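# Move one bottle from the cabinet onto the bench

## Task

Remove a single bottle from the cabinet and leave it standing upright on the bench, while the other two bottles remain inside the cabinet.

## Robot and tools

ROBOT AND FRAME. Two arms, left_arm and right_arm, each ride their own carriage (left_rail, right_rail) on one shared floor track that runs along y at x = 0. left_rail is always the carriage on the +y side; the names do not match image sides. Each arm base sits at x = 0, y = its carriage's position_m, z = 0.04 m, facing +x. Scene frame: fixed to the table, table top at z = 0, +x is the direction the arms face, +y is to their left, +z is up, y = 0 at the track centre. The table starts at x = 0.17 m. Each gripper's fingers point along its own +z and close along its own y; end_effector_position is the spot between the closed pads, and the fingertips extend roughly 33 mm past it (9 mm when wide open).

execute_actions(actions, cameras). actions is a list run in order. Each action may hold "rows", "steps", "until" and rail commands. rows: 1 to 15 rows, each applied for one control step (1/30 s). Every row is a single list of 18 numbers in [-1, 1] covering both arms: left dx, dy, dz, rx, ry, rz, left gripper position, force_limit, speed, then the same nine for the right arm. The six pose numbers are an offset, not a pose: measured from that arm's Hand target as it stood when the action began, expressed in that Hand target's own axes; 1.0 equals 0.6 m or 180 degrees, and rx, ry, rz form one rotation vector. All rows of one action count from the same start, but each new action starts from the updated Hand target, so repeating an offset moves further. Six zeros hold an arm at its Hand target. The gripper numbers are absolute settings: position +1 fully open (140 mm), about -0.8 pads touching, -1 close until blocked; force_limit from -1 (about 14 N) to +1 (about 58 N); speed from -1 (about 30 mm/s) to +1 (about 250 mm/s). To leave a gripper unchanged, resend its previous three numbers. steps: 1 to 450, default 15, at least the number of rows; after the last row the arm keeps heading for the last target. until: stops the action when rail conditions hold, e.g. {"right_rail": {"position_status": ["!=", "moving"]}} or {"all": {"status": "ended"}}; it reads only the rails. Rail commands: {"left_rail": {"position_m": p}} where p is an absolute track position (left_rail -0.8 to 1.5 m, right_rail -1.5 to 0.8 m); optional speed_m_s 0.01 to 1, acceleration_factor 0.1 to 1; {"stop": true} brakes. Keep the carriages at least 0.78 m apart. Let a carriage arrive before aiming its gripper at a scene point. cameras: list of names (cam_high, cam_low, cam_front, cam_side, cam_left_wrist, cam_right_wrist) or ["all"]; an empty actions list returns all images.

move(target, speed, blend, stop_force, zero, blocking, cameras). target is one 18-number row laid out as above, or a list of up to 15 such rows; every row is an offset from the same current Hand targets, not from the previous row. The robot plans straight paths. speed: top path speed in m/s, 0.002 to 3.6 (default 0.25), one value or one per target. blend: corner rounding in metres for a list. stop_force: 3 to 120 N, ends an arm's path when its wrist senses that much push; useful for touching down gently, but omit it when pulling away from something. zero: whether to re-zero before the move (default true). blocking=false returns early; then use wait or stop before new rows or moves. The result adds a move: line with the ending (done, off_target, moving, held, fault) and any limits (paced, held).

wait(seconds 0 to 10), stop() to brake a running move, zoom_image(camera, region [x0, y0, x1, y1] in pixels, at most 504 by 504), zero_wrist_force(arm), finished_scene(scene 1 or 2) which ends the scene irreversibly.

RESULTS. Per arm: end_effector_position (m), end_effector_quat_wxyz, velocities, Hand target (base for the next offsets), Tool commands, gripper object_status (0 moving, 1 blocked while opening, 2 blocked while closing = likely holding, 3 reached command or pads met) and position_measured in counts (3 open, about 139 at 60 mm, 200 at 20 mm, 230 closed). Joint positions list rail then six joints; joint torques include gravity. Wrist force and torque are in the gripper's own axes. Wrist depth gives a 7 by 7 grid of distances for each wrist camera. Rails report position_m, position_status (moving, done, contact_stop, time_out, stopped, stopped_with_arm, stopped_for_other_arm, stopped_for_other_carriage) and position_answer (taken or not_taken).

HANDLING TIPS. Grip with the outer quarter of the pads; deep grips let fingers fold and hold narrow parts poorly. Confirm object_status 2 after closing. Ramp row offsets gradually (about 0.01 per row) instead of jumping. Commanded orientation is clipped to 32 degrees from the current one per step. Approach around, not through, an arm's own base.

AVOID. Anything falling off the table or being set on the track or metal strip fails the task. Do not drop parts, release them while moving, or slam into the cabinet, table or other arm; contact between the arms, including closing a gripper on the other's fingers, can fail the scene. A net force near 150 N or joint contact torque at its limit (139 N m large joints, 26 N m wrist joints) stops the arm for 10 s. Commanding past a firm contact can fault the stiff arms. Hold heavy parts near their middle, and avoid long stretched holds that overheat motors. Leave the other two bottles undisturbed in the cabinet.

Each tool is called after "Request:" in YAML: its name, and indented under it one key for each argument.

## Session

Request:
execute_actions:
  actions: []

Scene clock: 0.00 s.
left_arm: end_effector_position=(+0.3456, +1.0209, +0.5800) position_measured=3 object_status=3 end_effector_quat_wxyz=(+0.000, +0.000, +1.000, +0.000) | right_arm: end_effector_position=(+0.3456, -1.0482, +0.5800) position_measured=3 object_status=3 end_effector_quat_wxyz=(+0.000, +0.000, +1.000, +0.000)
Joint positions: left_arm=[0.994 -0.316 -1.725 0.971 -0.816 -1.571 -0.316] | right_arm=[-1.075 -0.316 -1.725 0.971 -0.816 -1.571 -0.316]
Joint velocities: within noise
Joint torques (N m): no reading
Wrist force (N): no reading
Wrist torque (N m): no reading
Wrist force, peak (N): no reading
Wrist depth (mm): cam_left_wrist=[665 656 652 638 641 629 633 / 700 678 688 682 672 661 659 / 731 735 720 713 707 700 698 / 759 142 745 759 750 740 126 / - 130 817 798 784 801 120 / - 875 814 847 847 832 919 / - 1945 1868 1913 1883 1839 1839] | cam_right_wrist=[611 616 616 621 627 628 616 / - - - - 655 684 688 / 684 697 709 735 711 704 733 / 709 136 709 730 748 140 751 / 105 723 - 816 748 825 102 / 1729 1880 1663 1702 1802 1689 - / 1758 1817 1832 1913 1832 1880 -]
Hand target: left_arm +0.3456, +1.0209, +0.5800; +0.000, +0.000, +1.000, +0.000 | right_arm +0.3456, -1.0482, +0.5800; +0.000, +0.000, +1.000, +0.000
Tool commands: left_gripper/position=+1.0 left_gripper/force_limit=+1.0 left_gripper/speed=+1.0 right_gripper/position=+1.0 right_gripper/force_limit=+1.0 right_gripper/speed=+1.0
left_rail: position_m=0.994 position_status=done
right_rail: position_m=-1.075 position_status=done
camera_calibration:
cam_left_wrist: T_world_to_cam=[[0.0432319, 0.998119, -0.0434772, -0.989728], [0.939911, -0.0258815, 0.340438, -0.494534], [0.338673, -0.0555825, -0.939261, 0.628842], [0, 0, 0, 1]] pos_world=[0.294634, 1.01002, 0.715975]
cam_right_wrist: T_world_to_cam=[[-0.0191342, 0.999681, 0.0164864, 1.04998], [0.931414, 0.0118285, 0.363768, -0.520069], [0.363457, 0.0223161, -0.931344, 0.580451], [0, 0, 0, 1]] pos_world=[0.293522, -1.05645, 0.712474]

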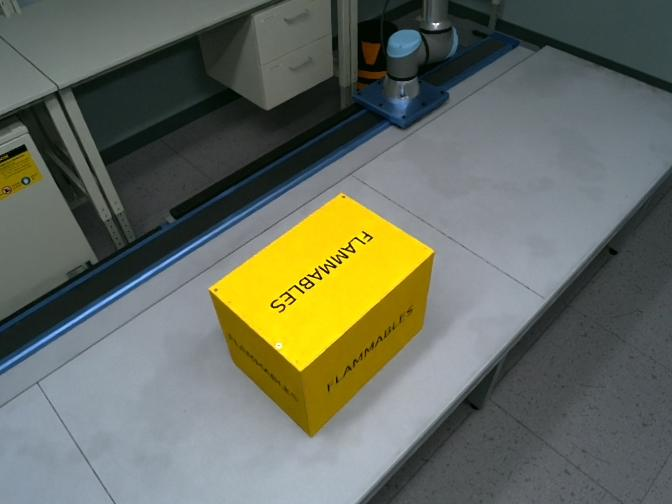

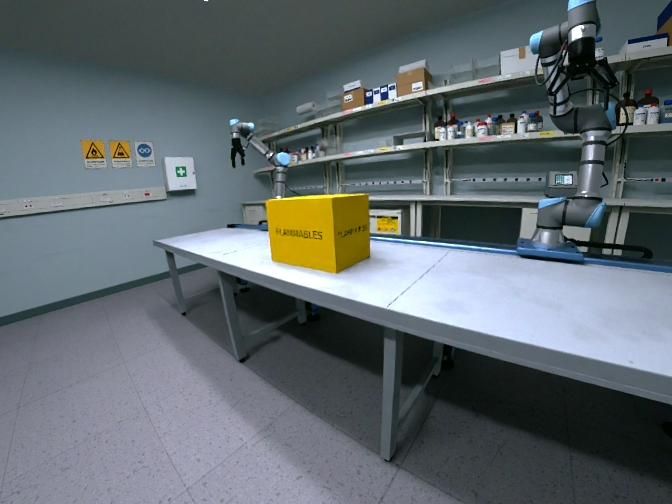

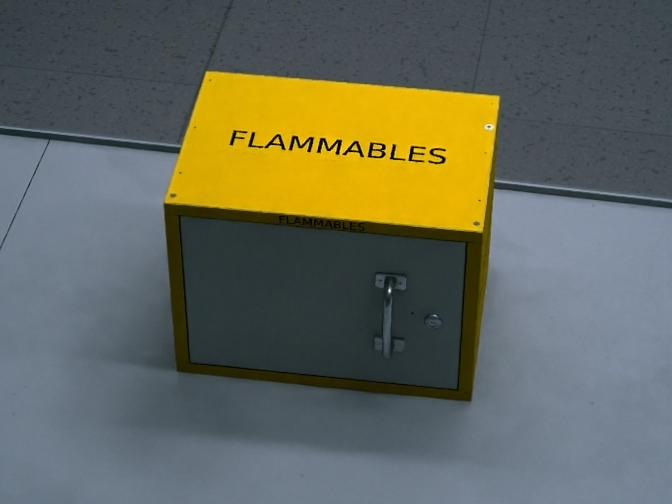

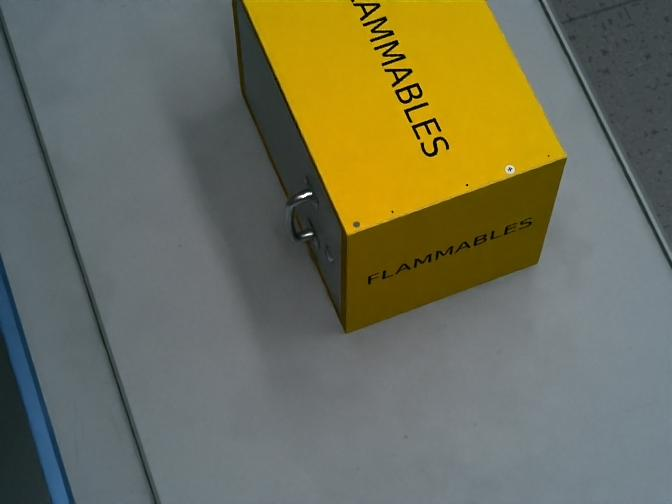

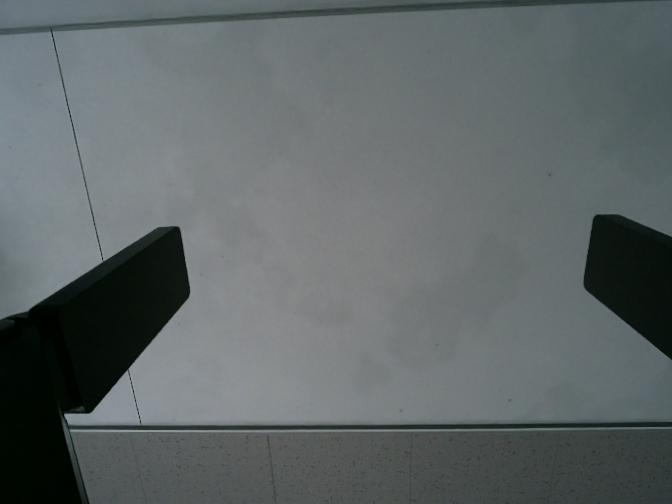

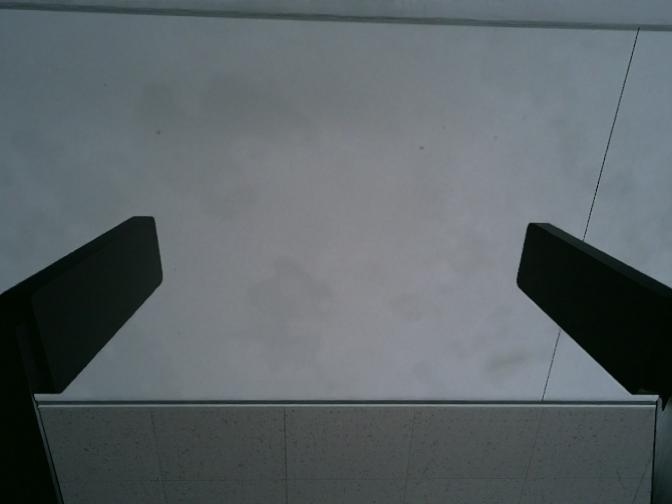

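Request:
execute_actions:
  actions:
    - {"left_rail": {"position_m": 0.74, "speed_m_s": 0.3, "acceleration_factor": 0.5}, "right_rail": {"position_m": -0.50, "speed_m_s": 0.3, "acceleration_factor": 0.5}, "steps": 150, "until": {"all": {"status": "ended"}}}

Request:
move:
  target: [0.1593, -0.828, 0.3, 0, -0.3333, 0, -0.2, 1, 1, 0, 0, 0, 0, 0, 0, 1, 1, 1]
  speed: 0.2
  cameras: ["cam_left_wrist"]

Scene clock: 4.83 s.
left_arm: end_effector_position=(+0.3456, +0.7672, +0.5800) position_measured=3 object_status=3 end_effector_quat_wxyz=(+0.000, +0.000, +1.000, +0.000) | right_arm: end_effector_position=(+0.3456, -0.4728, +0.5800) position_measured=3 object_status=3 end_effector_quat_wxyz=(+0.000, +0.000, +1.000, +0.000)
Joint positions: left_arm=[0.74 -0.316 -1.725 0.971 -0.816 -1.571 -0.316] | right_arm=[-0.5 -0.316 -1.725 0.971 -0.816 -1.571 -0.316]
Joint torques (N m): left_arm=[-1.27 -14.75 -20.17 -3.05 0.05 -0.03] | right_arm=[-0.74 -12.11 -16.95 -2.9 -0.07 -0.03]
Wrist force (N): left_arm=[0.2 0.0 0.0] | right_arm=[0.2 -0.2 0.2]
Wrist torque (N m): left_arm=[0.00 -0.04 0.01] | right_arm=[-0.05 -0.04 0.00]
Wrist force, peak (N): left_arm=[0.0 1.1 -0.1] | right_arm=[0.2 -0.9 0.0]
Wrist depth (mm): cam_left_wrist=[659 648 650 643 643 623 624 / 698 690 684 678 672 667 665 / 733 742 715 713 709 703 698 / 718 142 769 745 750 738 126 / - 131 812 803 803 784 120 / - 891 895 844 838 838 820 / - 1961 1913 1929 1913 1839 1824] | cam_right_wrist=[623 640 621 643 623 640 638 / 643 614 659 655 647 653 661 / 682 684 671 697 704 713 740 / 108 126 748 - - 140 511 / 105 789 748 786 792 695 102 / 1702 848 1743 1567 1590 599 97 / 1787 1817 1832 1802 1817 1817 -]
Hand target: left_arm +0.3456, +0.7672, +0.5800; +0.000, +0.000, +1.000, +0.000 | right_arm +0.3456, -0.4728, +0.5800; +0.000, +0.000, +1.000, +0.000
Tool commands: left_gripper/position=+1.0 left_gripper/force_limit=+1.0 left_gripper/speed=+1.0 right_gripper/position=+1.0 right_gripper/force_limit=+1.0 right_gripper/speed=+1.0
left_rail: position_m=0.740 speed_m_s=0.30 position_status=done
right_rail: position_m=-0.500 speed_m_s=0.30 position_status=done

Scene clock: 8.30 s.
left_arm: end_effector_position=(+0.2500, +0.2706, +0.4000) position_measured=154 object_status=3 end_effector_quat_wxyz=(+0.500, +0.000, +0.866, +0.000) | right_arm: end_effector_position=(+0.3456, -0.4728, +0.5800) position_measured=3 object_status=3 end_effector_quat_wxyz=(+0.000, +0.000, +1.000, +0.000)
Joint positions: left_arm=[0.74 -1.9 -1.637 1.694 -1.118 -0.61 -2.169] | right_arm=[-0.5 -0.316 -1.725 0.971 -0.816 -1.571 -0.316]
Joint torques (N m): left_arm=[5.78 -14.25 -33.2 -0.32 4.41 -0.88] | right_arm=[-0.82 -12.35 -17.66 -2.93 -0.04 -0.01]
Wrist force (N): left_arm=[1.2 -1.3 -0.4] | right_arm=[0.1 0.1 0.0]
Wrist torque (N m): left_arm=[-0.20 -0.28 0.27] | right_arm=[0.01 -0.03 0.00]
Wrist force, peak (N): left_arm=[2.3 -2.7 -0.3] | right_arm=[0.3 -0.4 -0.2]
Wrist depth (mm): cam_left_wrist=[418 410 399 400 590 619 626 / 402 396 386 386 826 817 823 / 390 385 375 460 3411 3411 3513 / 513 529 465 636 163 111 - / - 83 87 - - 105 87 / - - 61 - - - - / - - - - - - -] | cam_right_wrist=[609 599 640 611 647 625 632 / 645 649 - - 665 673 661 / 638 691 647 661 740 684 702 / - 127 725 753 - 140 118 / 105 798 - - - - 102 / - 1676 1913 1601 1590 559 97 / - 1817 1772 1802 1832 1864 -]
Hand target: left_arm +0.2500, +0.2704, +0.4000; +0.500, +0.000, +0.866, +0.000 | right_arm +0.3456, -0.4728, +0.5800; +0.000, +0.000, +1.000, +0.000
Off the commanded pose: left_arm 0.000 m, 0 deg | right_arm 0.000 m, 0 deg.
left_rail: position_m=0.740 speed_m_s=0.30 position_status=done
right_rail: position_m=-0.500 speed_m_s=0.30 position_status=done
move: done
camera_calibration:
cam_left_wrist: T_world_to_cam=[[0.0592736, 0.998119, 0.0156803, -0.272109], [0.175469, -0.0258811, 0.984145, -0.429237], [0.982699, -0.0555824, -0.176673, -0.0156358], [0, 0, 0, 1]] pos_world=[0.106812, 0.259619, 0.423935]
Images, in order (width x height): cam_left_wrist 672x504.

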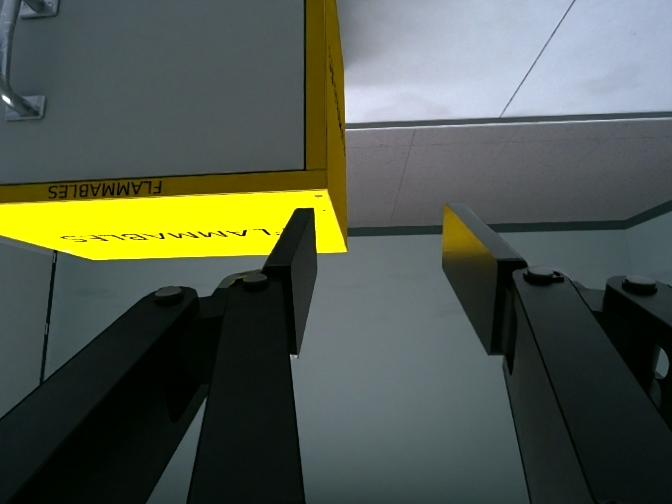

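Request:
move:
  target: [0.2253, -0.539, 0.2398, 0, 0, 0, -0.2, 1, 1, 0, 0, 0, 0, 0, 0, 1, 1, 1]
  speed: 0.2
  cameras: ["cam_left_wrist", "cam_front"]

Scene clock: 11.50 s.
left_arm: end_effector_position=(+0.3070, -0.0529, +0.2110) position_measured=154 object_status=3 end_effector_quat_wxyz=(+0.500, +0.000, +0.866, +0.000) | right_arm: end_effector_position=(+0.3456, -0.4728, +0.5800) position_measured=3 object_status=3 end_effector_quat_wxyz=(+0.000, +0.000, +1.000, +0.000)
Joint positions: left_arm=[0.74 -1.692 -0.76 1.04 -1.644 -0.536 -1.81] | right_arm=[-0.5 -0.316 -1.725 0.971 -0.816 -1.571 -0.316]
Joint torques (N m): left_arm=[5.36 -53.11 -33.3 -0.96 0.14 -1.34] | right_arm=[-0.85 -11.96 -17.28 -2.85 -0.1 -0.07]
Wrist force (N): left_arm=[1.3 -1.5 -0.4] | right_arm=[0.2 -0.2 -0.2]
Wrist torque (N m): left_arm=[-0.25 -0.32 0.24] | right_arm=[-0.04 -0.04 0.00]
Wrist force, peak (N): left_arm=[1.8 -2.3 0.7] | right_arm=[0.0 -0.5 0.2]
Wrist depth (mm): cam_left_wrist=[330 333 335 334 327 321 315 / 437 439 337 327 321 313 308 / 634 643 324 315 310 303 297 / 4203 3566 129 270 294 292 291 / - 89 87 294 290 105 87 / - - 61 289 284 - - / - - - - - - -] | cam_right_wrist=[- 612 649 612 682 638 636 / - 645 - 669 - - 659 / 693 686 693 695 702 657 718 / 108 137 725 723 733 140 472 / 105 801 851 789 - - 102 / 1663 1729 1702 854 1625 1689 102 / 1802 1832 1832 1817 1802 1880 -]
Hand target: left_arm +0.3070, -0.0530, +0.2110; +0.500, +0.000, +0.866, +0.000 | right_arm +0.3456, -0.4728, +0.5800; +0.000, +0.000, +1.000, +0.000
Off the commanded pose: left_arm 0.000 m, 0 deg | right_arm 0.000 m, 0 deg.
left_rail: position_m=0.740 speed_m_s=0.30 position_status=done
right_rail: position_m=-0.500 speed_m_s=0.30 position_status=done
move: done
camera_calibration:
cam_left_wrist: T_world_to_cam=[[0.0592682, 0.998119, 0.015699, 0.0502653], [0.175257, -0.0258865, 0.984182, -0.26148], [0.982737, -0.0555794, -0.176461, -0.12309], [0, 0, 0, 1]] pos_world=[0.163812, -0.0637808, 0.234834]
Images, in order (width x height): cam_front 672x504, cam_left_wrist 672x504.

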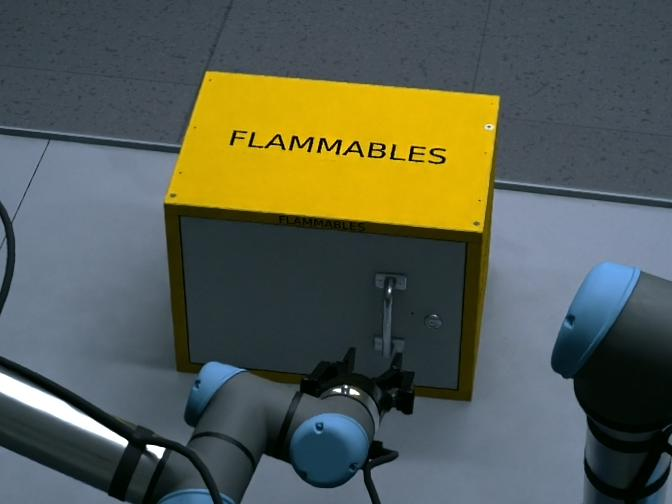

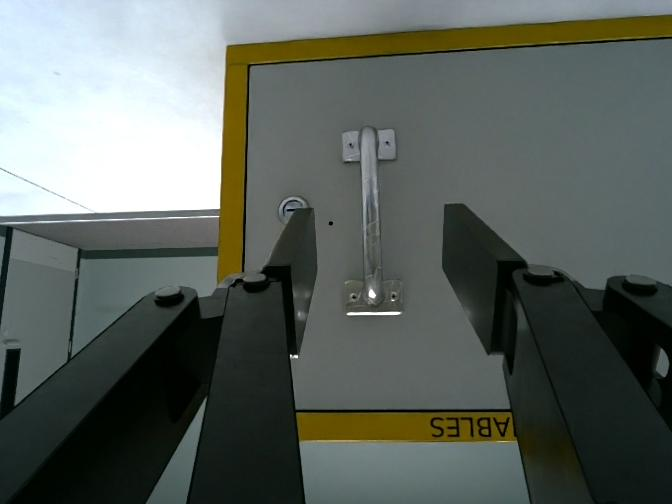

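Request:
move:
  target:
    - [-0.0203, 0.0003, 0.135, 0, 0, 0, -0.2, 1, 1, 0, 0, 0, 0, 0, 0, 1, 1, 1]
    - [-0.0203, 0.0003, 0.2019, 0, 0, 0, -0.2, 1, 1, 0, 0, 0, 0, 0, 0, 1, 1, 1]
  speed: [0.1, 0.05]
  stop_force: 12
  cameras: ["cam_left_wrist", "cam_side"]

Scene clock: 15.20 s.
left_arm: end_effector_position=(+0.4180, -0.0528, +0.1610) position_measured=154 object_status=3 end_effector_quat_wxyz=(+0.500, +0.000, +0.866, +0.000) | right_arm: end_effector_position=(+0.3456, -0.4728, +0.5800) position_measured=3 object_status=3 end_effector_quat_wxyz=(+0.000, +0.000, +1.000, +0.000)
Joint positions: left_arm=[0.74 -1.552 -0.666 1.063 -2.002 -0.524 -1.532] | right_arm=[-0.5 -0.316 -1.725 0.971 -0.816 -1.571 -0.316]
Joint torques (N m): left_arm=[5.34 -54.27 -31.3 -4.53 0.37 1.48] | right_arm=[-0.94 -11.83 -17.71 -2.81 -0.06 -0.11]
Wrist force (N): left_arm=[1.2 -1.3 -0.3] | right_arm=[0.2 -0.3 -0.1]
Wrist torque (N m): left_arm=[-0.19 -0.28 0.15] | right_arm=[-0.06 -0.04 0.00]
Wrist force, peak (N): left_arm=[1.4 -1.6 -0.6] | right_arm=[0.2 -0.3 -0.4]
Wrist depth (mm): cam_left_wrist=[259 248 218 213 209 205 200 / 345 217 210 206 201 197 193 / 495 206 203 197 194 191 187 / 6361 200 196 189 163 183 182 / - 83 87 184 182 105 87 / - - 61 180 176 - - / - - - 175 172 - -] | cam_right_wrist=[623 609 619 614 663 628 630 / 671 678 - 718 663 682 488 / - 682 680 697 695 697 536 / - 137 686 725 769 140 510 / 105 819 772 801 792 684 102 / 1601 1689 1848 1716 1948 621 102 / 1772 1817 1772 1787 1864 1832 -]
Hand target: left_arm +0.4180, -0.0528, +0.1610; +0.500, +0.000, +0.866, +0.000 | right_arm +0.3456, -0.4728, +0.5800; +0.000, +0.000, +1.000, +0.000
Off the commanded pose: left_arm 0.000 m, 0 deg | right_arm 0.000 m, 0 deg.
left_rail: position_m=0.740 speed_m_s=0.30 position_status=done
right_rail: position_m=-0.500 speed_m_s=0.30 position_status=done
move: done
camera_calibration:
cam_left_wrist: T_world_to_cam=[[0.0592682, 0.998119, 0.015699, 0.0443717], [0.175257, -0.0258865, 0.984182, -0.231722], [0.982737, -0.0555794, -0.176461, -0.240991], [0, 0, 0, 1]] pos_world=[0.274812, -0.0636808, 0.184834]
Images, in order (width x height): cam_side 672x504, cam_left_wrist 672x504.

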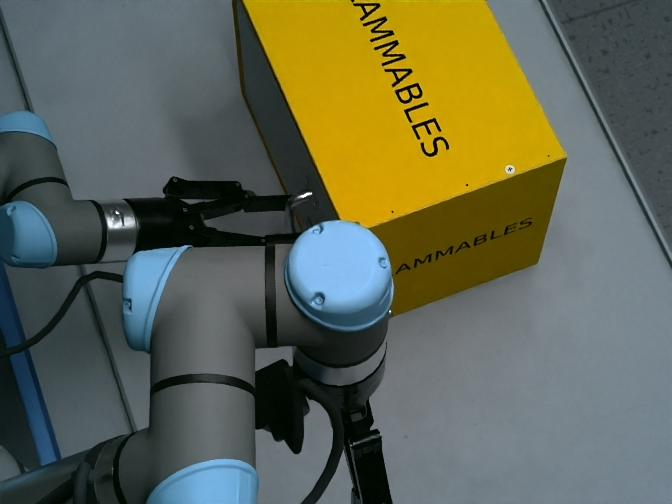

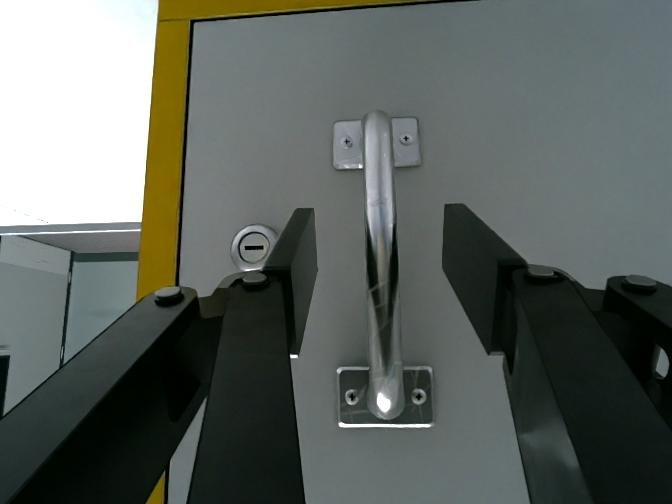

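Request:
execute_actions:
  actions:
    - {"rows": [[0,0.00125,0,0,0,0,-0.2,1,1,0,0,0,0,0,0,1,1,1]], "steps": 15}
    - {"rows": [[0,0,0,0,0,0,-1,0.0,-1,0,0,0,0,0,0,1,1,1]], "steps": 75}
  cameras: ["cam_left_wrist"]

Scene clock: 18.63 s.
left_arm: end_effector_position=(+0.4180, -0.0520, +0.1610) position_measured=214 object_status=2 end_effector_quat_wxyz=(+0.500, +0.000, +0.866, +0.000) | right_arm: end_effector_position=(+0.3456, -0.4728, +0.5800) position_measured=3 object_status=3 end_effector_quat_wxyz=(+0.000, +0.000, +1.000, +0.000)
Joint positions: left_arm=[0.74 -1.552 -0.668 1.067 -2.003 -0.524 -1.532] | right_arm=[-0.5 -0.316 -1.725 0.971 -0.816 -1.571 -0.316]
Joint torques (N m): left_arm=[6.78 -68.09 -14.46 2.22 4.89 0.98] | right_arm=[-0.9 -12.15 -17.42 -2.9 -0.05 -0.03]
Wrist force (N): left_arm=[3.5 -24.1 -2.9] | right_arm=[0.2 -0.3 0.1]
Wrist torque (N m): left_arm=[0.08 -0.27 0.20] | right_arm=[-0.08 -0.03 0.00]
Wrist force, peak (N): left_arm=[2.6 -25.6 0.6] | right_arm=[0.6 -0.1 0.3]
Wrist depth (mm): cam_left_wrist=[259 247 219 214 209 204 199 / 340 303 210 206 202 198 193 / 491 207 203 198 195 191 187 / 4058 200 196 141 137 185 181 / - 195 82 80 83 82 86 / - - 72 63 - - 68 / - - 69 - - - 64] | cam_right_wrist=[612 616 616 592 623 641 630 / 649 - 669 655 659 659 655 / 684 704 733 691 - 702 560 / 108 127 - 748 - 146 514 / 105 764 - - - 693 101 / 1758 1413 1501 1676 868 606 102 / 1743 1817 1802 1817 1817 1772 -]
Hand target: left_arm +0.4180, -0.0520, +0.1610; +0.500, +0.000, +0.866, +0.000 | right_arm +0.3456, -0.4728, +0.5800; +0.000, +0.000, +1.000, +0.000
Off the commanded pose: left_arm 0.000 m, 0 deg | right_arm 0.000 m, 0 deg.
left_rail: position_m=0.740 speed_m_s=0.30 position_status=done
right_rail: position_m=-0.500 speed_m_s=0.30 position_status=done
camera_calibration:
cam_left_wrist: T_world_to_cam=[[0.0592672, 0.998119, 0.0156936, 0.0436743], [0.175257, -0.0258811, 0.984182, -0.231704], [0.982737, -0.0555793, -0.176461, -0.240952], [0, 0, 0, 1]] pos_world=[0.274812, -0.0629808, 0.184834]
Images, in order (width x height): cam_left_wrist 672x504.

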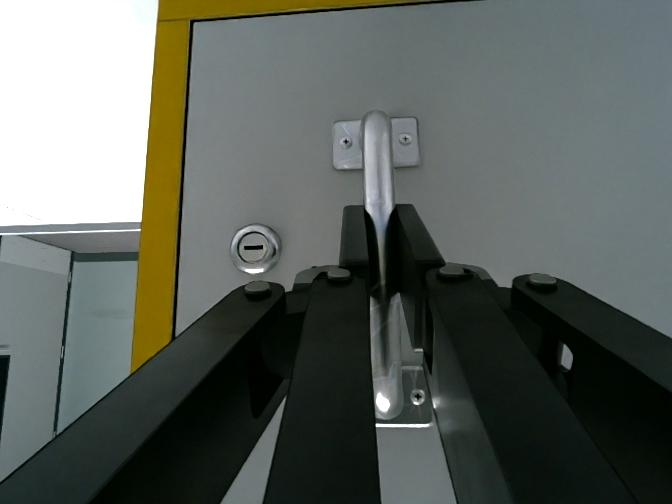

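Request:
move:
  target: [0.01094, 0.00272, -0.01895, 0.01347, 0, 0.00778, -1, 0.0, -1, 0, 0, 0, 0, 0, 0, 1, 1, 1]
  speed: 0.03
  cameras: ["cam_left_wrist", "cam_front"]

Scene clock: 20.87 s.
left_arm: end_effector_position=(+0.4049, -0.0504, +0.1610) position_measured=214 object_status=2 end_effector_quat_wxyz=(+0.500, +0.021, +0.866, -0.012) | right_arm: end_effector_position=(+0.3456, -0.4728, +0.5800) position_measured=3 object_status=3 end_effector_quat_wxyz=(+0.000, +0.000, +1.000, +0.000)
Joint positions: left_arm=[0.74 -1.568 -0.702 1.148 -2.106 -0.526 -1.467] | right_arm=[-0.5 -0.316 -1.725 0.971 -0.816 -1.571 -0.316]
Joint torques (N m): left_arm=[-7.68 -69.4 -12.17 -4.16 0.3 1.03] | right_arm=[-0.87 -12.27 -17.54 -2.92 -0.11 0.01]
Wrist force (N): left_arm=[1.0 -1.6 1.8] | right_arm=[0.1 0.0 0.0]
Wrist torque (N m): left_arm=[0.11 -0.24 0.13] | right_arm=[-0.01 -0.02 0.00]
Wrist force, peak (N): left_arm=[2.5 -27.3 0.4] | right_arm=[0.4 -0.3 -0.3]
Wrist depth (mm): cam_left_wrist=[259 259 218 213 209 204 200 / 340 322 211 206 202 197 193 / 492 454 204 198 194 191 187 / 731 219 196 150 150 185 181 / 4358 - 82 80 89 82 86 / - - 72 66 - - 68 / - - 69 - - - 64] | cam_right_wrist=[609 602 - 636 623 628 636 / 647 628 - 651 651 676 495 / - 667 697 686 716 697 554 / 107 133 735 756 753 140 469 / 105 - - - 810 693 102 / 1676 1772 1817 2206 868 607 101 / 1729 1864 1802 1758 1880 1832 -]
Hand target: left_arm +0.4049, -0.0504, +0.1610; +0.500, +0.021, +0.866, -0.012 | right_arm +0.3456, -0.4728, +0.5800; +0.000, +0.000, +1.000, +0.000
Off the commanded pose: left_arm 0.000 m, 0 deg | right_arm 0.000 m, 0 deg.
left_rail: position_m=0.740 speed_m_s=0.30 position_status=done
right_rail: position_m=-0.500 speed_m_s=0.30 position_status=done
move: done
camera_calibration:
cam_left_wrist: T_world_to_cam=[[0.107652, 0.994062, 0.0158444, 0.0229239], [0.17379, -0.0345074, 0.984178, -0.229194], [0.978881, -0.103195, -0.176473, -0.228763], [0, 0, 0, 1]] pos_world=[0.261296, -0.0543039, 0.184834]
Images, in order (width x height): cam_front 672x504, cam_left_wrist 672x504.

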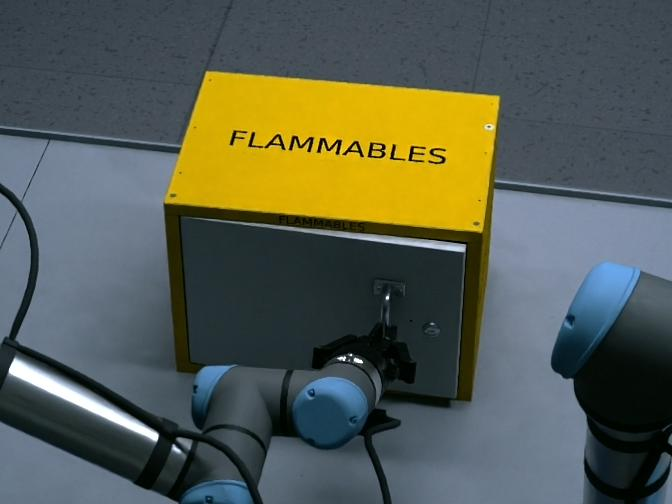

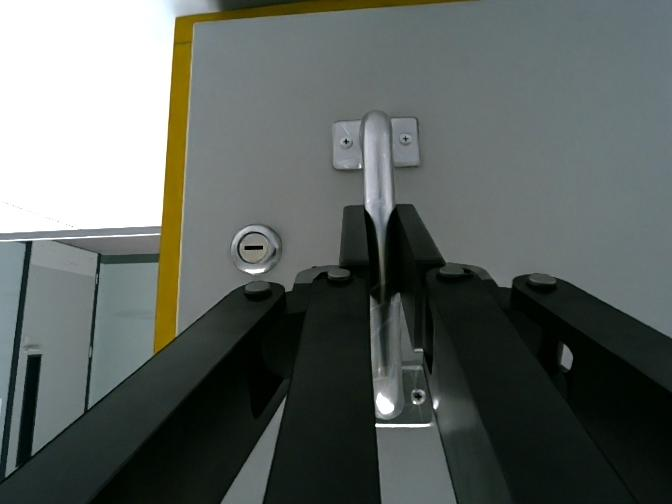

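Request:
move:
  target:
    - [0.01638, 0.00578, -0.02838, 0.02021, 0, 0.01167, -1, 0.0, -1, 0, 0, 0, 0, 0, 0, 1, 1, 1]
    - [0.03553, 0.0157, -0.06153, 0.04426, 0, 0.02556, -1, 0.0, -1, 0, 0, 0, 0, 0, 0, 1, 1, 1]
  speed: 0.04
  blend: 0.003

Scene clock: 24.13 s.
left_arm: end_effector_position=(+0.3628, -0.0389, +0.1610) position_measured=214 object_status=2 end_effector_quat_wxyz=(+0.497, +0.090, +0.861, -0.052) | right_arm: end_effector_position=(+0.3456, -0.4728, +0.5800) position_measured=3 object_status=3 end_effector_quat_wxyz=(+0.000, +0.000, +1.000, +0.000)
Joint positions: left_arm=[0.74 -1.618 -0.802 1.392 -2.433 -0.546 -1.255] | right_arm=[-0.5 -0.316 -1.725 0.971 -0.816 -1.571 -0.316]
Joint torques (N m): left_arm=[-5.19 -67.2 -12.27 -4.58 2.02 1.64] | right_arm=[-0.82 -12.34 -17.66 -2.86 -0.01 -0.07]
Wrist force (N): left_arm=[4.7 -6.1 3.1] | right_arm=[0.2 0.1 -0.1]
Wrist torque (N m): left_arm=[0.10 -0.25 0.09] | right_arm=[0.02 -0.03 0.00]
Wrist force, peak (N): left_arm=[5.0 -16.0 2.9] | right_arm=[0.1 -0.3 -0.3]
Wrist depth (mm): cam_left_wrist=[259 261 219 213 209 204 200 / 341 342 211 206 201 197 193 / 495 495 203 197 194 191 186 / 832 690 197 150 150 185 182 / - - 82 80 83 82 86 / - - 72 63 - - 68 / - - 69 - - - 64] | cam_right_wrist=[612 - 611 - 607 671 640 / 682 651 665 657 663 667 497 / 684 686 684 667 693 691 532 / 700 128 - - - 140 470 / 105 753 - - 769 691 102 / 1689 1832 861 1802 868 851 101 / 1802 1817 1832 1848 1848 1880 -]
Hand target: left_arm +0.3628, -0.0389, +0.1610; +0.497, +0.091, +0.861, -0.052 | right_arm +0.3456, -0.4728, +0.5800; +0.000, +0.000, +1.000, +0.000
Off the commanded pose: left_arm 0.000 m, 0 deg | right_arm 0.000 m, 0 deg.
left_rail: position_m=0.740 speed_m_s=0.30 position_status=done
right_rail: position_m=-0.500 speed_m_s=0.30 position_status=done
move: done

Request:
move:
  target:
    - [0.01946, 0.00682, -0.0337, 0.02406, 0, 0.01389, -1, 0.0, -1, 0, 0, 0, 0, 0, 0, 1, 1, 1]
    - [0.03855, 0.01718, -0.06677, 0.04811, 0, 0.02778, -1, 0.0, -1, 0, 0, 0, 0, 0, 0, 1, 1, 1]
    - [0.05709, 0.03083, -0.09888, 0.07217, 0, 0.04167, -1, 0.0, -1, 0, 0, 0, 0, 0, 0, 1, 1, 1]
    - [0.07498, 0.04768, -0.12987, 0.09623, 0, 0.05556, -1, 0.0, -1, 0, 0, 0, 0, 0, 0, 1, 1, 1]
  speed: 0.04
  blend: 0.003
  cameras: ["cam_front", "cam_left_wrist"]

Scene clock: 29.70 s.
left_arm: end_effector_position=(+0.2807, +0.0078, +0.1610) position_measured=214 object_status=2 end_effector_quat_wxyz=(+0.481, +0.239, +0.833, -0.138) | right_arm: end_effector_position=(+0.3456, -0.4728, +0.5800) position_measured=3 object_status=3 end_effector_quat_wxyz=(+0.000, +0.000, +1.000, +0.000)
Joint positions: left_arm=[0.74 -1.71 -0.978 1.832 -3.039 -0.659 -0.843] | right_arm=[-0.5 -0.316 -1.725 0.971 -0.816 -1.571 -0.316]
Joint torques (N m): left_arm=[-5.75 -63.7 -13.63 -7.97 3.33 1.97] | right_arm=[-0.87 -12.25 -17.6 -2.93 -0.07 -0.03]
Wrist force (N): left_arm=[13.0 -2.7 8.1] | right_arm=[0.2 0.1 -0.2]
Wrist torque (N m): left_arm=[0.06 -0.13 0.05] | right_arm=[0.02 -0.05 0.00]
Wrist force, peak (N): left_arm=[12.8 -9.5 7.2] | right_arm=[0.4 0.2 -0.4]
Wrist depth (mm): cam_left_wrist=[259 260 218 214 209 204 200 / 341 342 211 207 202 197 192 / 491 497 203 198 194 191 186 / 888 200 196 150 150 185 181 / - - 82 80 89 82 86 / - - 72 66 - - 68 / - - 69 - - - 64] | cam_right_wrist=[- 614 612 - 634 628 625 / 619 623 645 632 651 657 597 / 676 695 693 723 - - 659 / 695 127 - - 738 145 671 / 105 138 792 795 - 706 102 / 1716 1689 1702 1716 1743 592 97 / 1802 1864 1817 1864 1848 1930 -]
Hand target: left_arm +0.2807, +0.0078, +0.1610; +0.481, +0.239, +0.833, -0.138 | right_arm +0.3456, -0.4728, +0.5800; +0.000, +0.000, +1.000, +0.000
Off the commanded pose: left_arm 0.000 m, 0 deg | right_arm 0.000 m, 0 deg.
left_rail: position_m=0.740 speed_m_s=0.30 position_status=done
right_rail: position_m=-0.500 speed_m_s=0.30 position_status=done
move: done
camera_calibration:
cam_left_wrist: T_world_to_cam=[[0.578957, 0.815206, 0.0157639, -0.152399], [0.134905, -0.114841, 0.984181, -0.194067], [0.80412, -0.567672, -0.176463, -0.048537], [0, 0, 0, 1]] pos_world=[0.153442, 0.0743963, 0.184834]
Images, in order (width x height): cam_front 672x504, cam_left_wrist 672x504.

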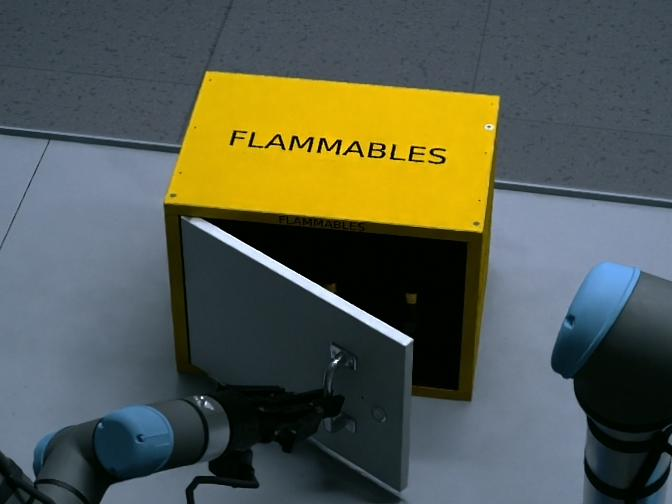

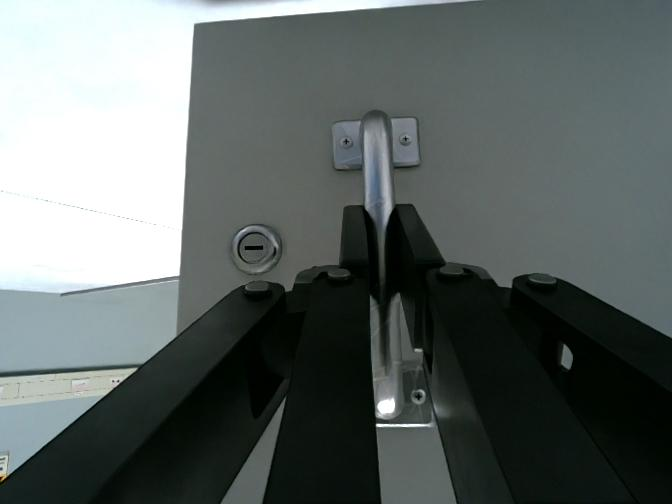

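Request:
move:
  target:
    - [0.01987, 0.00705, -0.03341, 0.02406, 0, 0.01389, -1, 0.0, -1, 0, 0, 0, 0, 0, 0, 1, 1, 1]
    - [0.03923, 0.0174, -0.06628, 0.04811, 0, 0.02778, -1, 0.0, -1, 0, 0, 0, 0, 0, 0, 1, 1, 1]
    - [0.05793, 0.03105, -0.09833, 0.07217, 0, 0.04167, -1, 0.0, -1, 0, 0, 0, 0, 0, 0, 1, 1, 1]
    - [0.07597, 0.0479, -0.12923, 0.09623, 0, 0.05556, -1, 0.0, -1, 0, 0, 0, 0, 0, 0, 1, 1, 1]
    - [0.09318, 0.0678, -0.15873, 0.12028, 0, 0.06944, -1, 0.0, -1, 0, 0, 0, 0, 0, 0, 1, 1, 1]
  speed: 0.04
  blend: 0.003

Scene clock: 36.30 s.
left_arm: end_effector_position=(+0.2087, +0.1007, +0.1602) position_measured=214 object_status=2 end_effector_quat_wxyz=(+0.439, +0.413, +0.761, -0.239) | right_arm: end_effector_position=(+0.3456, -0.4728, +0.5800) position_measured=3 object_status=3 end_effector_quat_wxyz=(+0.000, +0.000, +1.000, +0.000)
Joint positions: left_arm=[0.74 -1.747 -1.164 2.297 -3.606 -0.938 -0.438] | right_arm=[-0.5 -0.316 -1.725 0.971 -0.816 -1.571 -0.316]
Joint torques (N m): left_arm=[13.47 -43.86 -3.52 -6.15 3.02 1.43] | right_arm=[-0.79 -12.74 -17.71 -2.97 0.02 -0.02]
Wrist force (N): left_arm=[7.4 -10.5 3.8] | right_arm=[0.4 -0.1 0.1]
Wrist torque (N m): left_arm=[0.07 -0.25 0.22] | right_arm=[-0.01 -0.09 0.00]
Wrist force, peak (N): left_arm=[7.8 -15.9 3.7] | right_arm=[0.1 -0.4 -0.3]
Wrist depth (mm): cam_left_wrist=[280 282 218 214 209 204 199 / 368 372 211 207 202 197 193 / 492 500 204 198 194 191 187 / 581 844 196 150 150 185 181 / 447 - 82 80 89 82 86 / - - 72 66 - - 68 / - - 69 - - - 64] | cam_right_wrist=[616 632 619 619 609 649 628 / - - 636 628 638 659 - / - 676 697 691 - 725 691 / - 137 786 725 753 140 723 / 105 789 - 792 - - 101 / 1689 1758 1787 1716 1729 822 - / 1772 1772 1832 1864 1864 1848 -]
Hand target: left_arm +0.2086, +0.1008, +0.1602; +0.439, +0.413, +0.761, -0.239 | right_arm +0.3456, -0.4728, +0.5800; +0.000, +0.000, +1.000, +0.000
Off the commanded pose: left_arm 0.000 m, 0 deg | right_arm 0.000 m, 0 deg.
left_rail: position_m=0.740 speed_m_s=0.30 position_status=done
right_rail: position_m=-0.500 speed_m_s=0.30 position_status=done
move: done

Request:
move:
  target:
    - [0.01978, 0.00668, -0.0336, 0.02406, 0, 0.01389, -1, 0.0, -1, 0, 0, 0, 0, 0, 0, 1, 1, 1]
    - [0.03885, 0.01705, -0.06662, 0.04811, 0, 0.02778, -1, 0.0, -1, 0, 0, 0, 0, 0, 0, 1, 1, 1]
    - [0.0574, 0.03063, -0.09875, 0.07217, 0, 0.04167, -1, 0.0, -1, 0, 0, 0, 0, 0, 0, 1, 1, 1]
    - [0.07528, 0.04743, -0.12973, 0.09623, 0, 0.05556, -1, 0.0, -1, 0, 0, 0, 0, 0, 0, 1, 1, 1]
    - [0.09237, 0.06722, -0.1593, 0.12028, 0, 0.06944, -1, 0.0, -1, 0, 0, 0, 0, 0, 0, 1, 1, 1]
  speed: 0.04
  blend: 0.003
  cameras: ["cam_front", "cam_side", "cam_high"]

Scene clock: 43.37 s.
left_arm: end_effector_position=(+0.1823, +0.2154, +0.1600) position_measured=214 object_status=2 end_effector_quat_wxyz=(+0.377, +0.568, +0.654, -0.328) | right_arm: end_effector_position=(+0.3456, -0.4728, +0.5800) position_measured=3 object_status=3 end_effector_quat_wxyz=(+0.000, +0.000, +1.000, +0.000)
Joint positions: left_arm=[0.74 -1.527 -1.284 2.614 -3.946 -1.488 -0.048] | right_arm=[-0.5 -0.316 -1.725 0.971 -0.816 -1.571 -0.316]
Joint torques (N m): left_arm=[7.39 -35.48 -4.18 -7.79 -0.14 1.35] | right_arm=[-0.63 -13.14 -17.49 -2.89 -0.1 -0.05]
Wrist force (N): left_arm=[7.8 -5.5 4.1] | right_arm=[0.2 0.2 0.1]
Wrist torque (N m): left_arm=[-0.08 -0.26 0.26] | right_arm=[0.04 -0.04 -0.01]
Wrist force, peak (N): left_arm=[7.9 -19.2 3.5] | right_arm=[0.1 -0.5 0.2]
Wrist depth (mm): cam_left_wrist=[250 259 219 214 209 204 199 / 330 330 212 207 201 197 193 / 2120 485 204 198 194 191 186 / - 203 196 149 150 185 181 / - - 82 80 89 82 86 / - - 72 66 - - 68 / - - 69 - - - 64] | cam_right_wrist=[612 614 628 621 628 627 632 / - 628 653 653 649 678 659 / - - 686 711 669 709 709 / - 127 733 756 - 140 728 / 105 - - - 807 684 102 / 1772 1650 2020 1743 868 647 101 / 1787 1832 1802 1817 1864 1832 -]
Hand target: left_arm +0.1823, +0.2154, +0.1600; +0.377, +0.568, +0.654, -0.328 | right_arm +0.3456, -0.4728, +0.5800; +0.000, +0.000, +1.000, +0.000
Off the commanded pose: left_arm 0.000 m, 0 deg | right_arm 0.000 m, 0 deg.
left_rail: position_m=0.740 speed_m_s=0.30 position_status=done
right_rail: position_m=-0.500 speed_m_s=0.30 position_status=done
move: done
Images, in order (width x height): cam_high 672x504, cam_front 672x504, cam_side 672x504.

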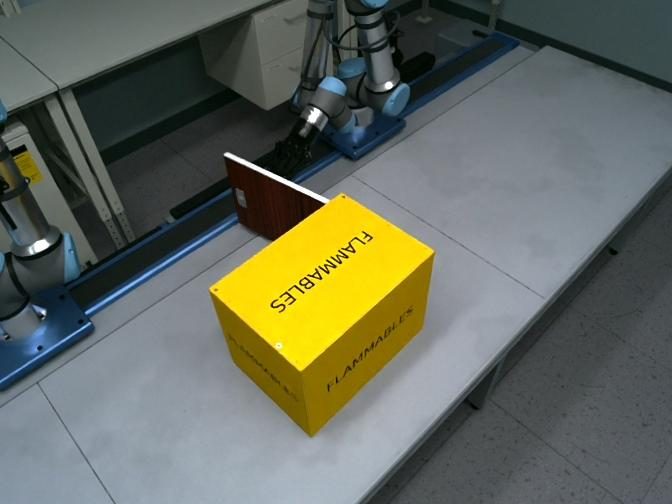

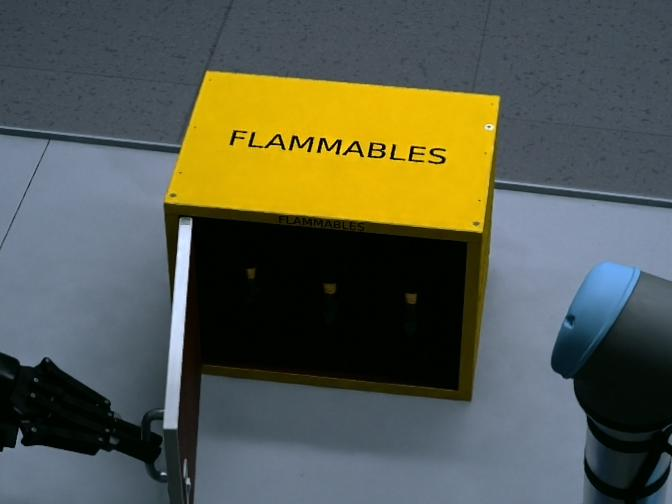

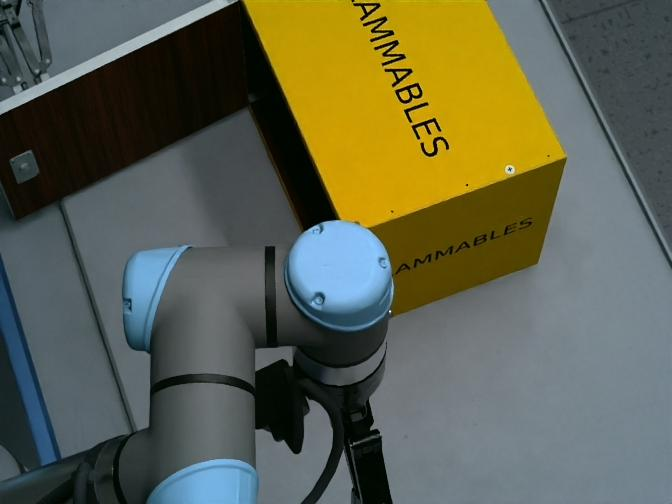

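Request:
move:
  target:
    - [0, 0, 0, 0, 0, 0, -1, 0.0, -1, 0.076, 0.3213, 0.3833, 0, -0.3333, 0, 0.1, 1, 1]
    - [0, 0, 0, 0, 0, 0, -1, 0.0, -1, 0.076, 0.688, 0.6333, 0, -0.3333, 0, 0.1, 1, 1]
  speed: 0.2
  blend: 0.05
  cameras: ["cam_right_wrist", "cam_front", "cam_side"]

Scene clock: 48.63 s.
left_arm: end_effector_position=(+0.1823, +0.2154, +0.1600) position_measured=214 object_status=2 end_effector_quat_wxyz=(+0.377, +0.568, +0.654, -0.328) | right_arm: end_effector_position=(+0.3000, -0.0601, +0.2001) position_measured=117 object_status=3 end_effector_quat_wxyz=(+0.500, +0.000, +0.866, +0.000)
Joint positions: left_arm=[0.74 -1.527 -1.284 2.614 -3.946 -1.488 -0.048] | right_arm=[-0.5 1.194 -1.332 2.258 -3.063 -2.507 0.902]
Joint torques (N m): left_arm=[9.02 -24.13 -16.46 -7.57 -0.1 1.38] | right_arm=[8.36 -13.12 -23.51 -4.83 -4.24 1.77]
Wrist force (N): left_arm=[7.7 -5.4 4.1] | right_arm=[2.7 -0.7 -3.0]
Wrist torque (N m): left_arm=[-0.06 -0.26 0.27] | right_arm=[-0.10 -0.31 0.19]
Wrist force, peak (N): left_arm=[8.0 -5.7 4.5] | right_arm=[3.6 0.5 -2.7]
Wrist depth (mm): cam_left_wrist=[250 257 219 213 209 204 199 / 328 350 211 206 201 197 192 / 2504 443 204 198 195 190 186 / - 729 197 149 150 185 181 / - - 82 80 89 82 86 / - - 72 63 - - 68 / - - 69 - - - 64] | cam_right_wrist=[- 313 309 308 309 306 308 / 424 418 357 381 375 376 353 / 634 640 406 478 474 515 378 / - 3432 166 578 144 489 377 / - 82 356 562 559 93 87 / - - 294 313 318 - 58 / - - - - - - -]
Hand target: left_arm +0.1823, +0.2154, +0.1600; +0.377, +0.568, +0.654, -0.328 | right_arm +0.3000, -0.0600, +0.2000; +0.500, +0.000, +0.866, +0.000
Off the commanded pose: left_arm 0.000 m, 0 deg | right_arm 0.000 m, 0 deg.
left_rail: position_m=0.740 speed_m_s=0.30 position_status=done
right_rail: position_m=-0.500 speed_m_s=0.30 position_status=done
move: done
camera_calibration:
cam_right_wrist: T_world_to_cam=[[-0.023847, 0.999681, -0.0083255, 0.0739639], [0.150829, 0.0118303, 0.988489, -0.241905], [0.988272, 0.0223167, -0.151063, -0.122412], [0, 0, 0, 1]] pos_world=[0.159226, -0.0683467, 0.221245]
Images, in order (width x height): cam_front 672x504, cam_side 672x504, cam_right_wrist 672x504.

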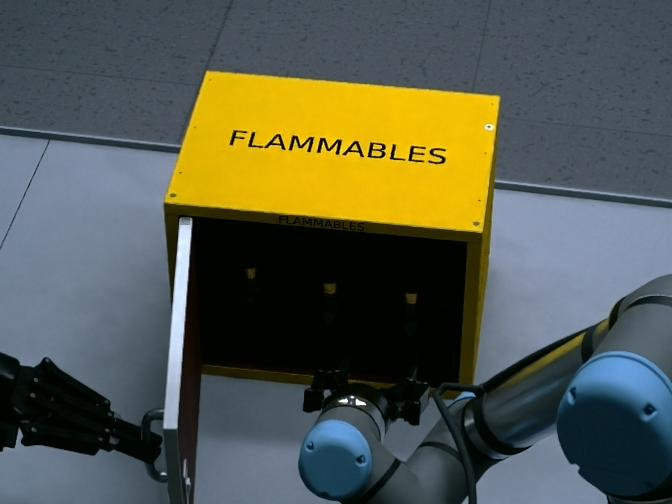

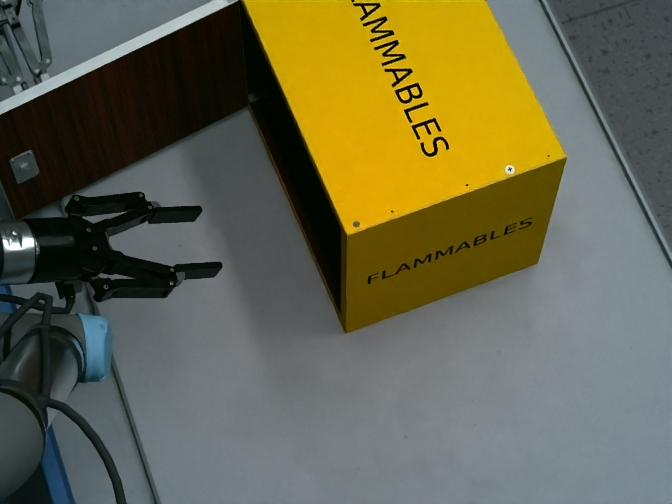

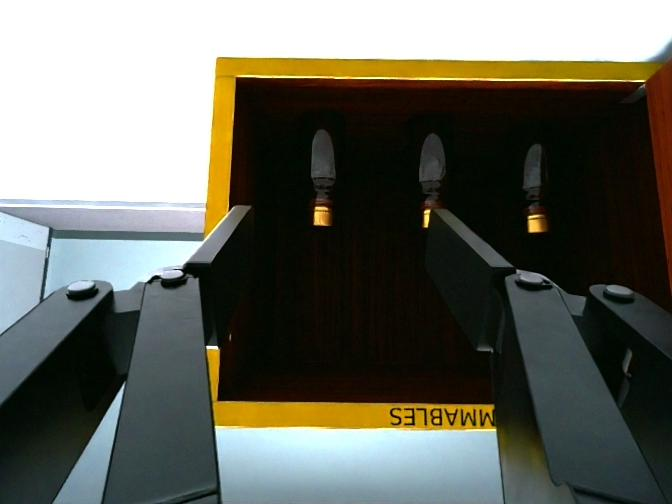

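Request:
move:
  target: [0, 0, 0, 0, 0, 0, -1, 0.0, -1, 0.0034, -0.01667, 0.2808, 0, 0, 0, 0.1, 1, 1]
  speed: 0.1
  cameras: ["cam_right_wrist", "cam_side"]

Request:
zoom_image:
  camera: "cam_right_wrist"
  region: [180, 90, 480, 340]

Scene clock: 51.37 s.
left_arm: end_effector_position=(+0.1823, +0.2154, +0.1600) position_measured=214 object_status=2 end_effector_quat_wxyz=(+0.377, +0.568, +0.654, -0.328) | right_arm: end_effector_position=(+0.4448, -0.0700, +0.1141) position_measured=117 object_status=3 end_effector_quat_wxyz=(+0.500, +0.000, +0.866, +0.000)
Joint positions: left_arm=[0.74 -1.527 -1.284 2.614 -3.946 -1.488 -0.048] | right_arm=[-0.5 0.893 -0.999 2.185 -3.583 -2.311 0.555]
Joint torques (N m): left_arm=[8.5 -24.16 -16.71 -7.69 -0.43 1.56] | right_arm=[-9.98 -22.47 -18.25 -5 1.44 -1.85]
Wrist force (N): left_arm=[7.8 -5.4 4.1] | right_arm=[2.5 -0.6 -3.1]
Wrist torque (N m): left_arm=[-0.07 -0.24 0.27] | right_arm=[-0.06 -0.24 0.43]
Wrist force, peak (N): left_arm=[8.0 -5.8 4.2] | right_arm=[2.7 -0.6 -3.9]
Wrist depth (mm): cam_left_wrist=[251 262 219 214 208 204 199 / 327 331 211 206 201 197 193 / 2200 441 204 198 194 191 186 / - 707 197 125 137 185 181 / - - 82 80 83 82 86 / - - 72 66 - - 68 / - - 69 - - - 64] | cam_right_wrist=[191 180 180 180 179 179 180 / 257 186 220 219 218 217 217 / 391 172 275 222 326 228 270 / - 165 166 221 144 223 413 / - 82 299 422 419 93 87 / - - 300 413 410 - 58 / - - 328 391 394 - -]
Hand target: left_arm +0.1823, +0.2154, +0.1600; +0.377, +0.568, +0.654, -0.328 | right_arm +0.4449, -0.0700, +0.1140; +0.500, +0.000, +0.866, +0.000
Off the commanded pose: left_arm 0.000 m, 0 deg | right_arm 0.000 m, 0 deg.
left_rail: position_m=0.740 speed_m_s=0.30 position_status=done
right_rail: position_m=-0.500 speed_m_s=0.30 position_status=done
move: done
camera_calibration:
cam_right_wrist: T_world_to_cam=[[-0.0237482, 0.999683, -0.00834098, 0.0864702], [0.15083, 0.0118307, 0.988489, -0.17862], [0.988274, 0.0222168, -0.151063, -0.278295], [0, 0, 0, 1]] pos_world=[0.304026, -0.0781468, 0.135245]
Images, in order (width x height): cam_side 672x504, cam_right_wrist 672x504.

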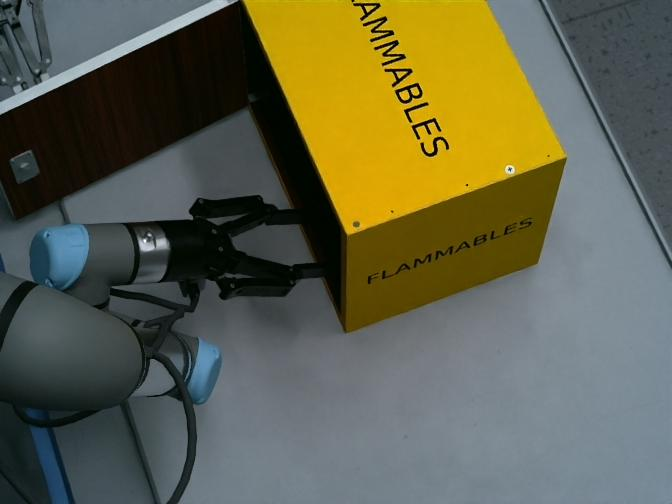

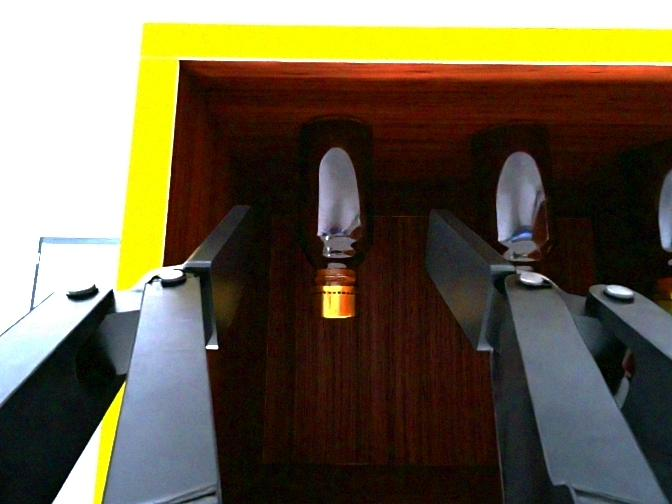

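Scaled by 1.680 from the camera's 672x504 image, which has a finer 960x720 frame.

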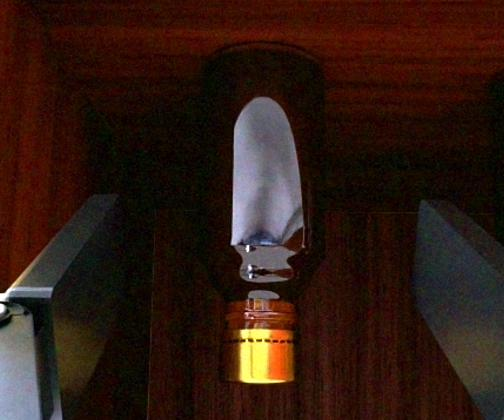

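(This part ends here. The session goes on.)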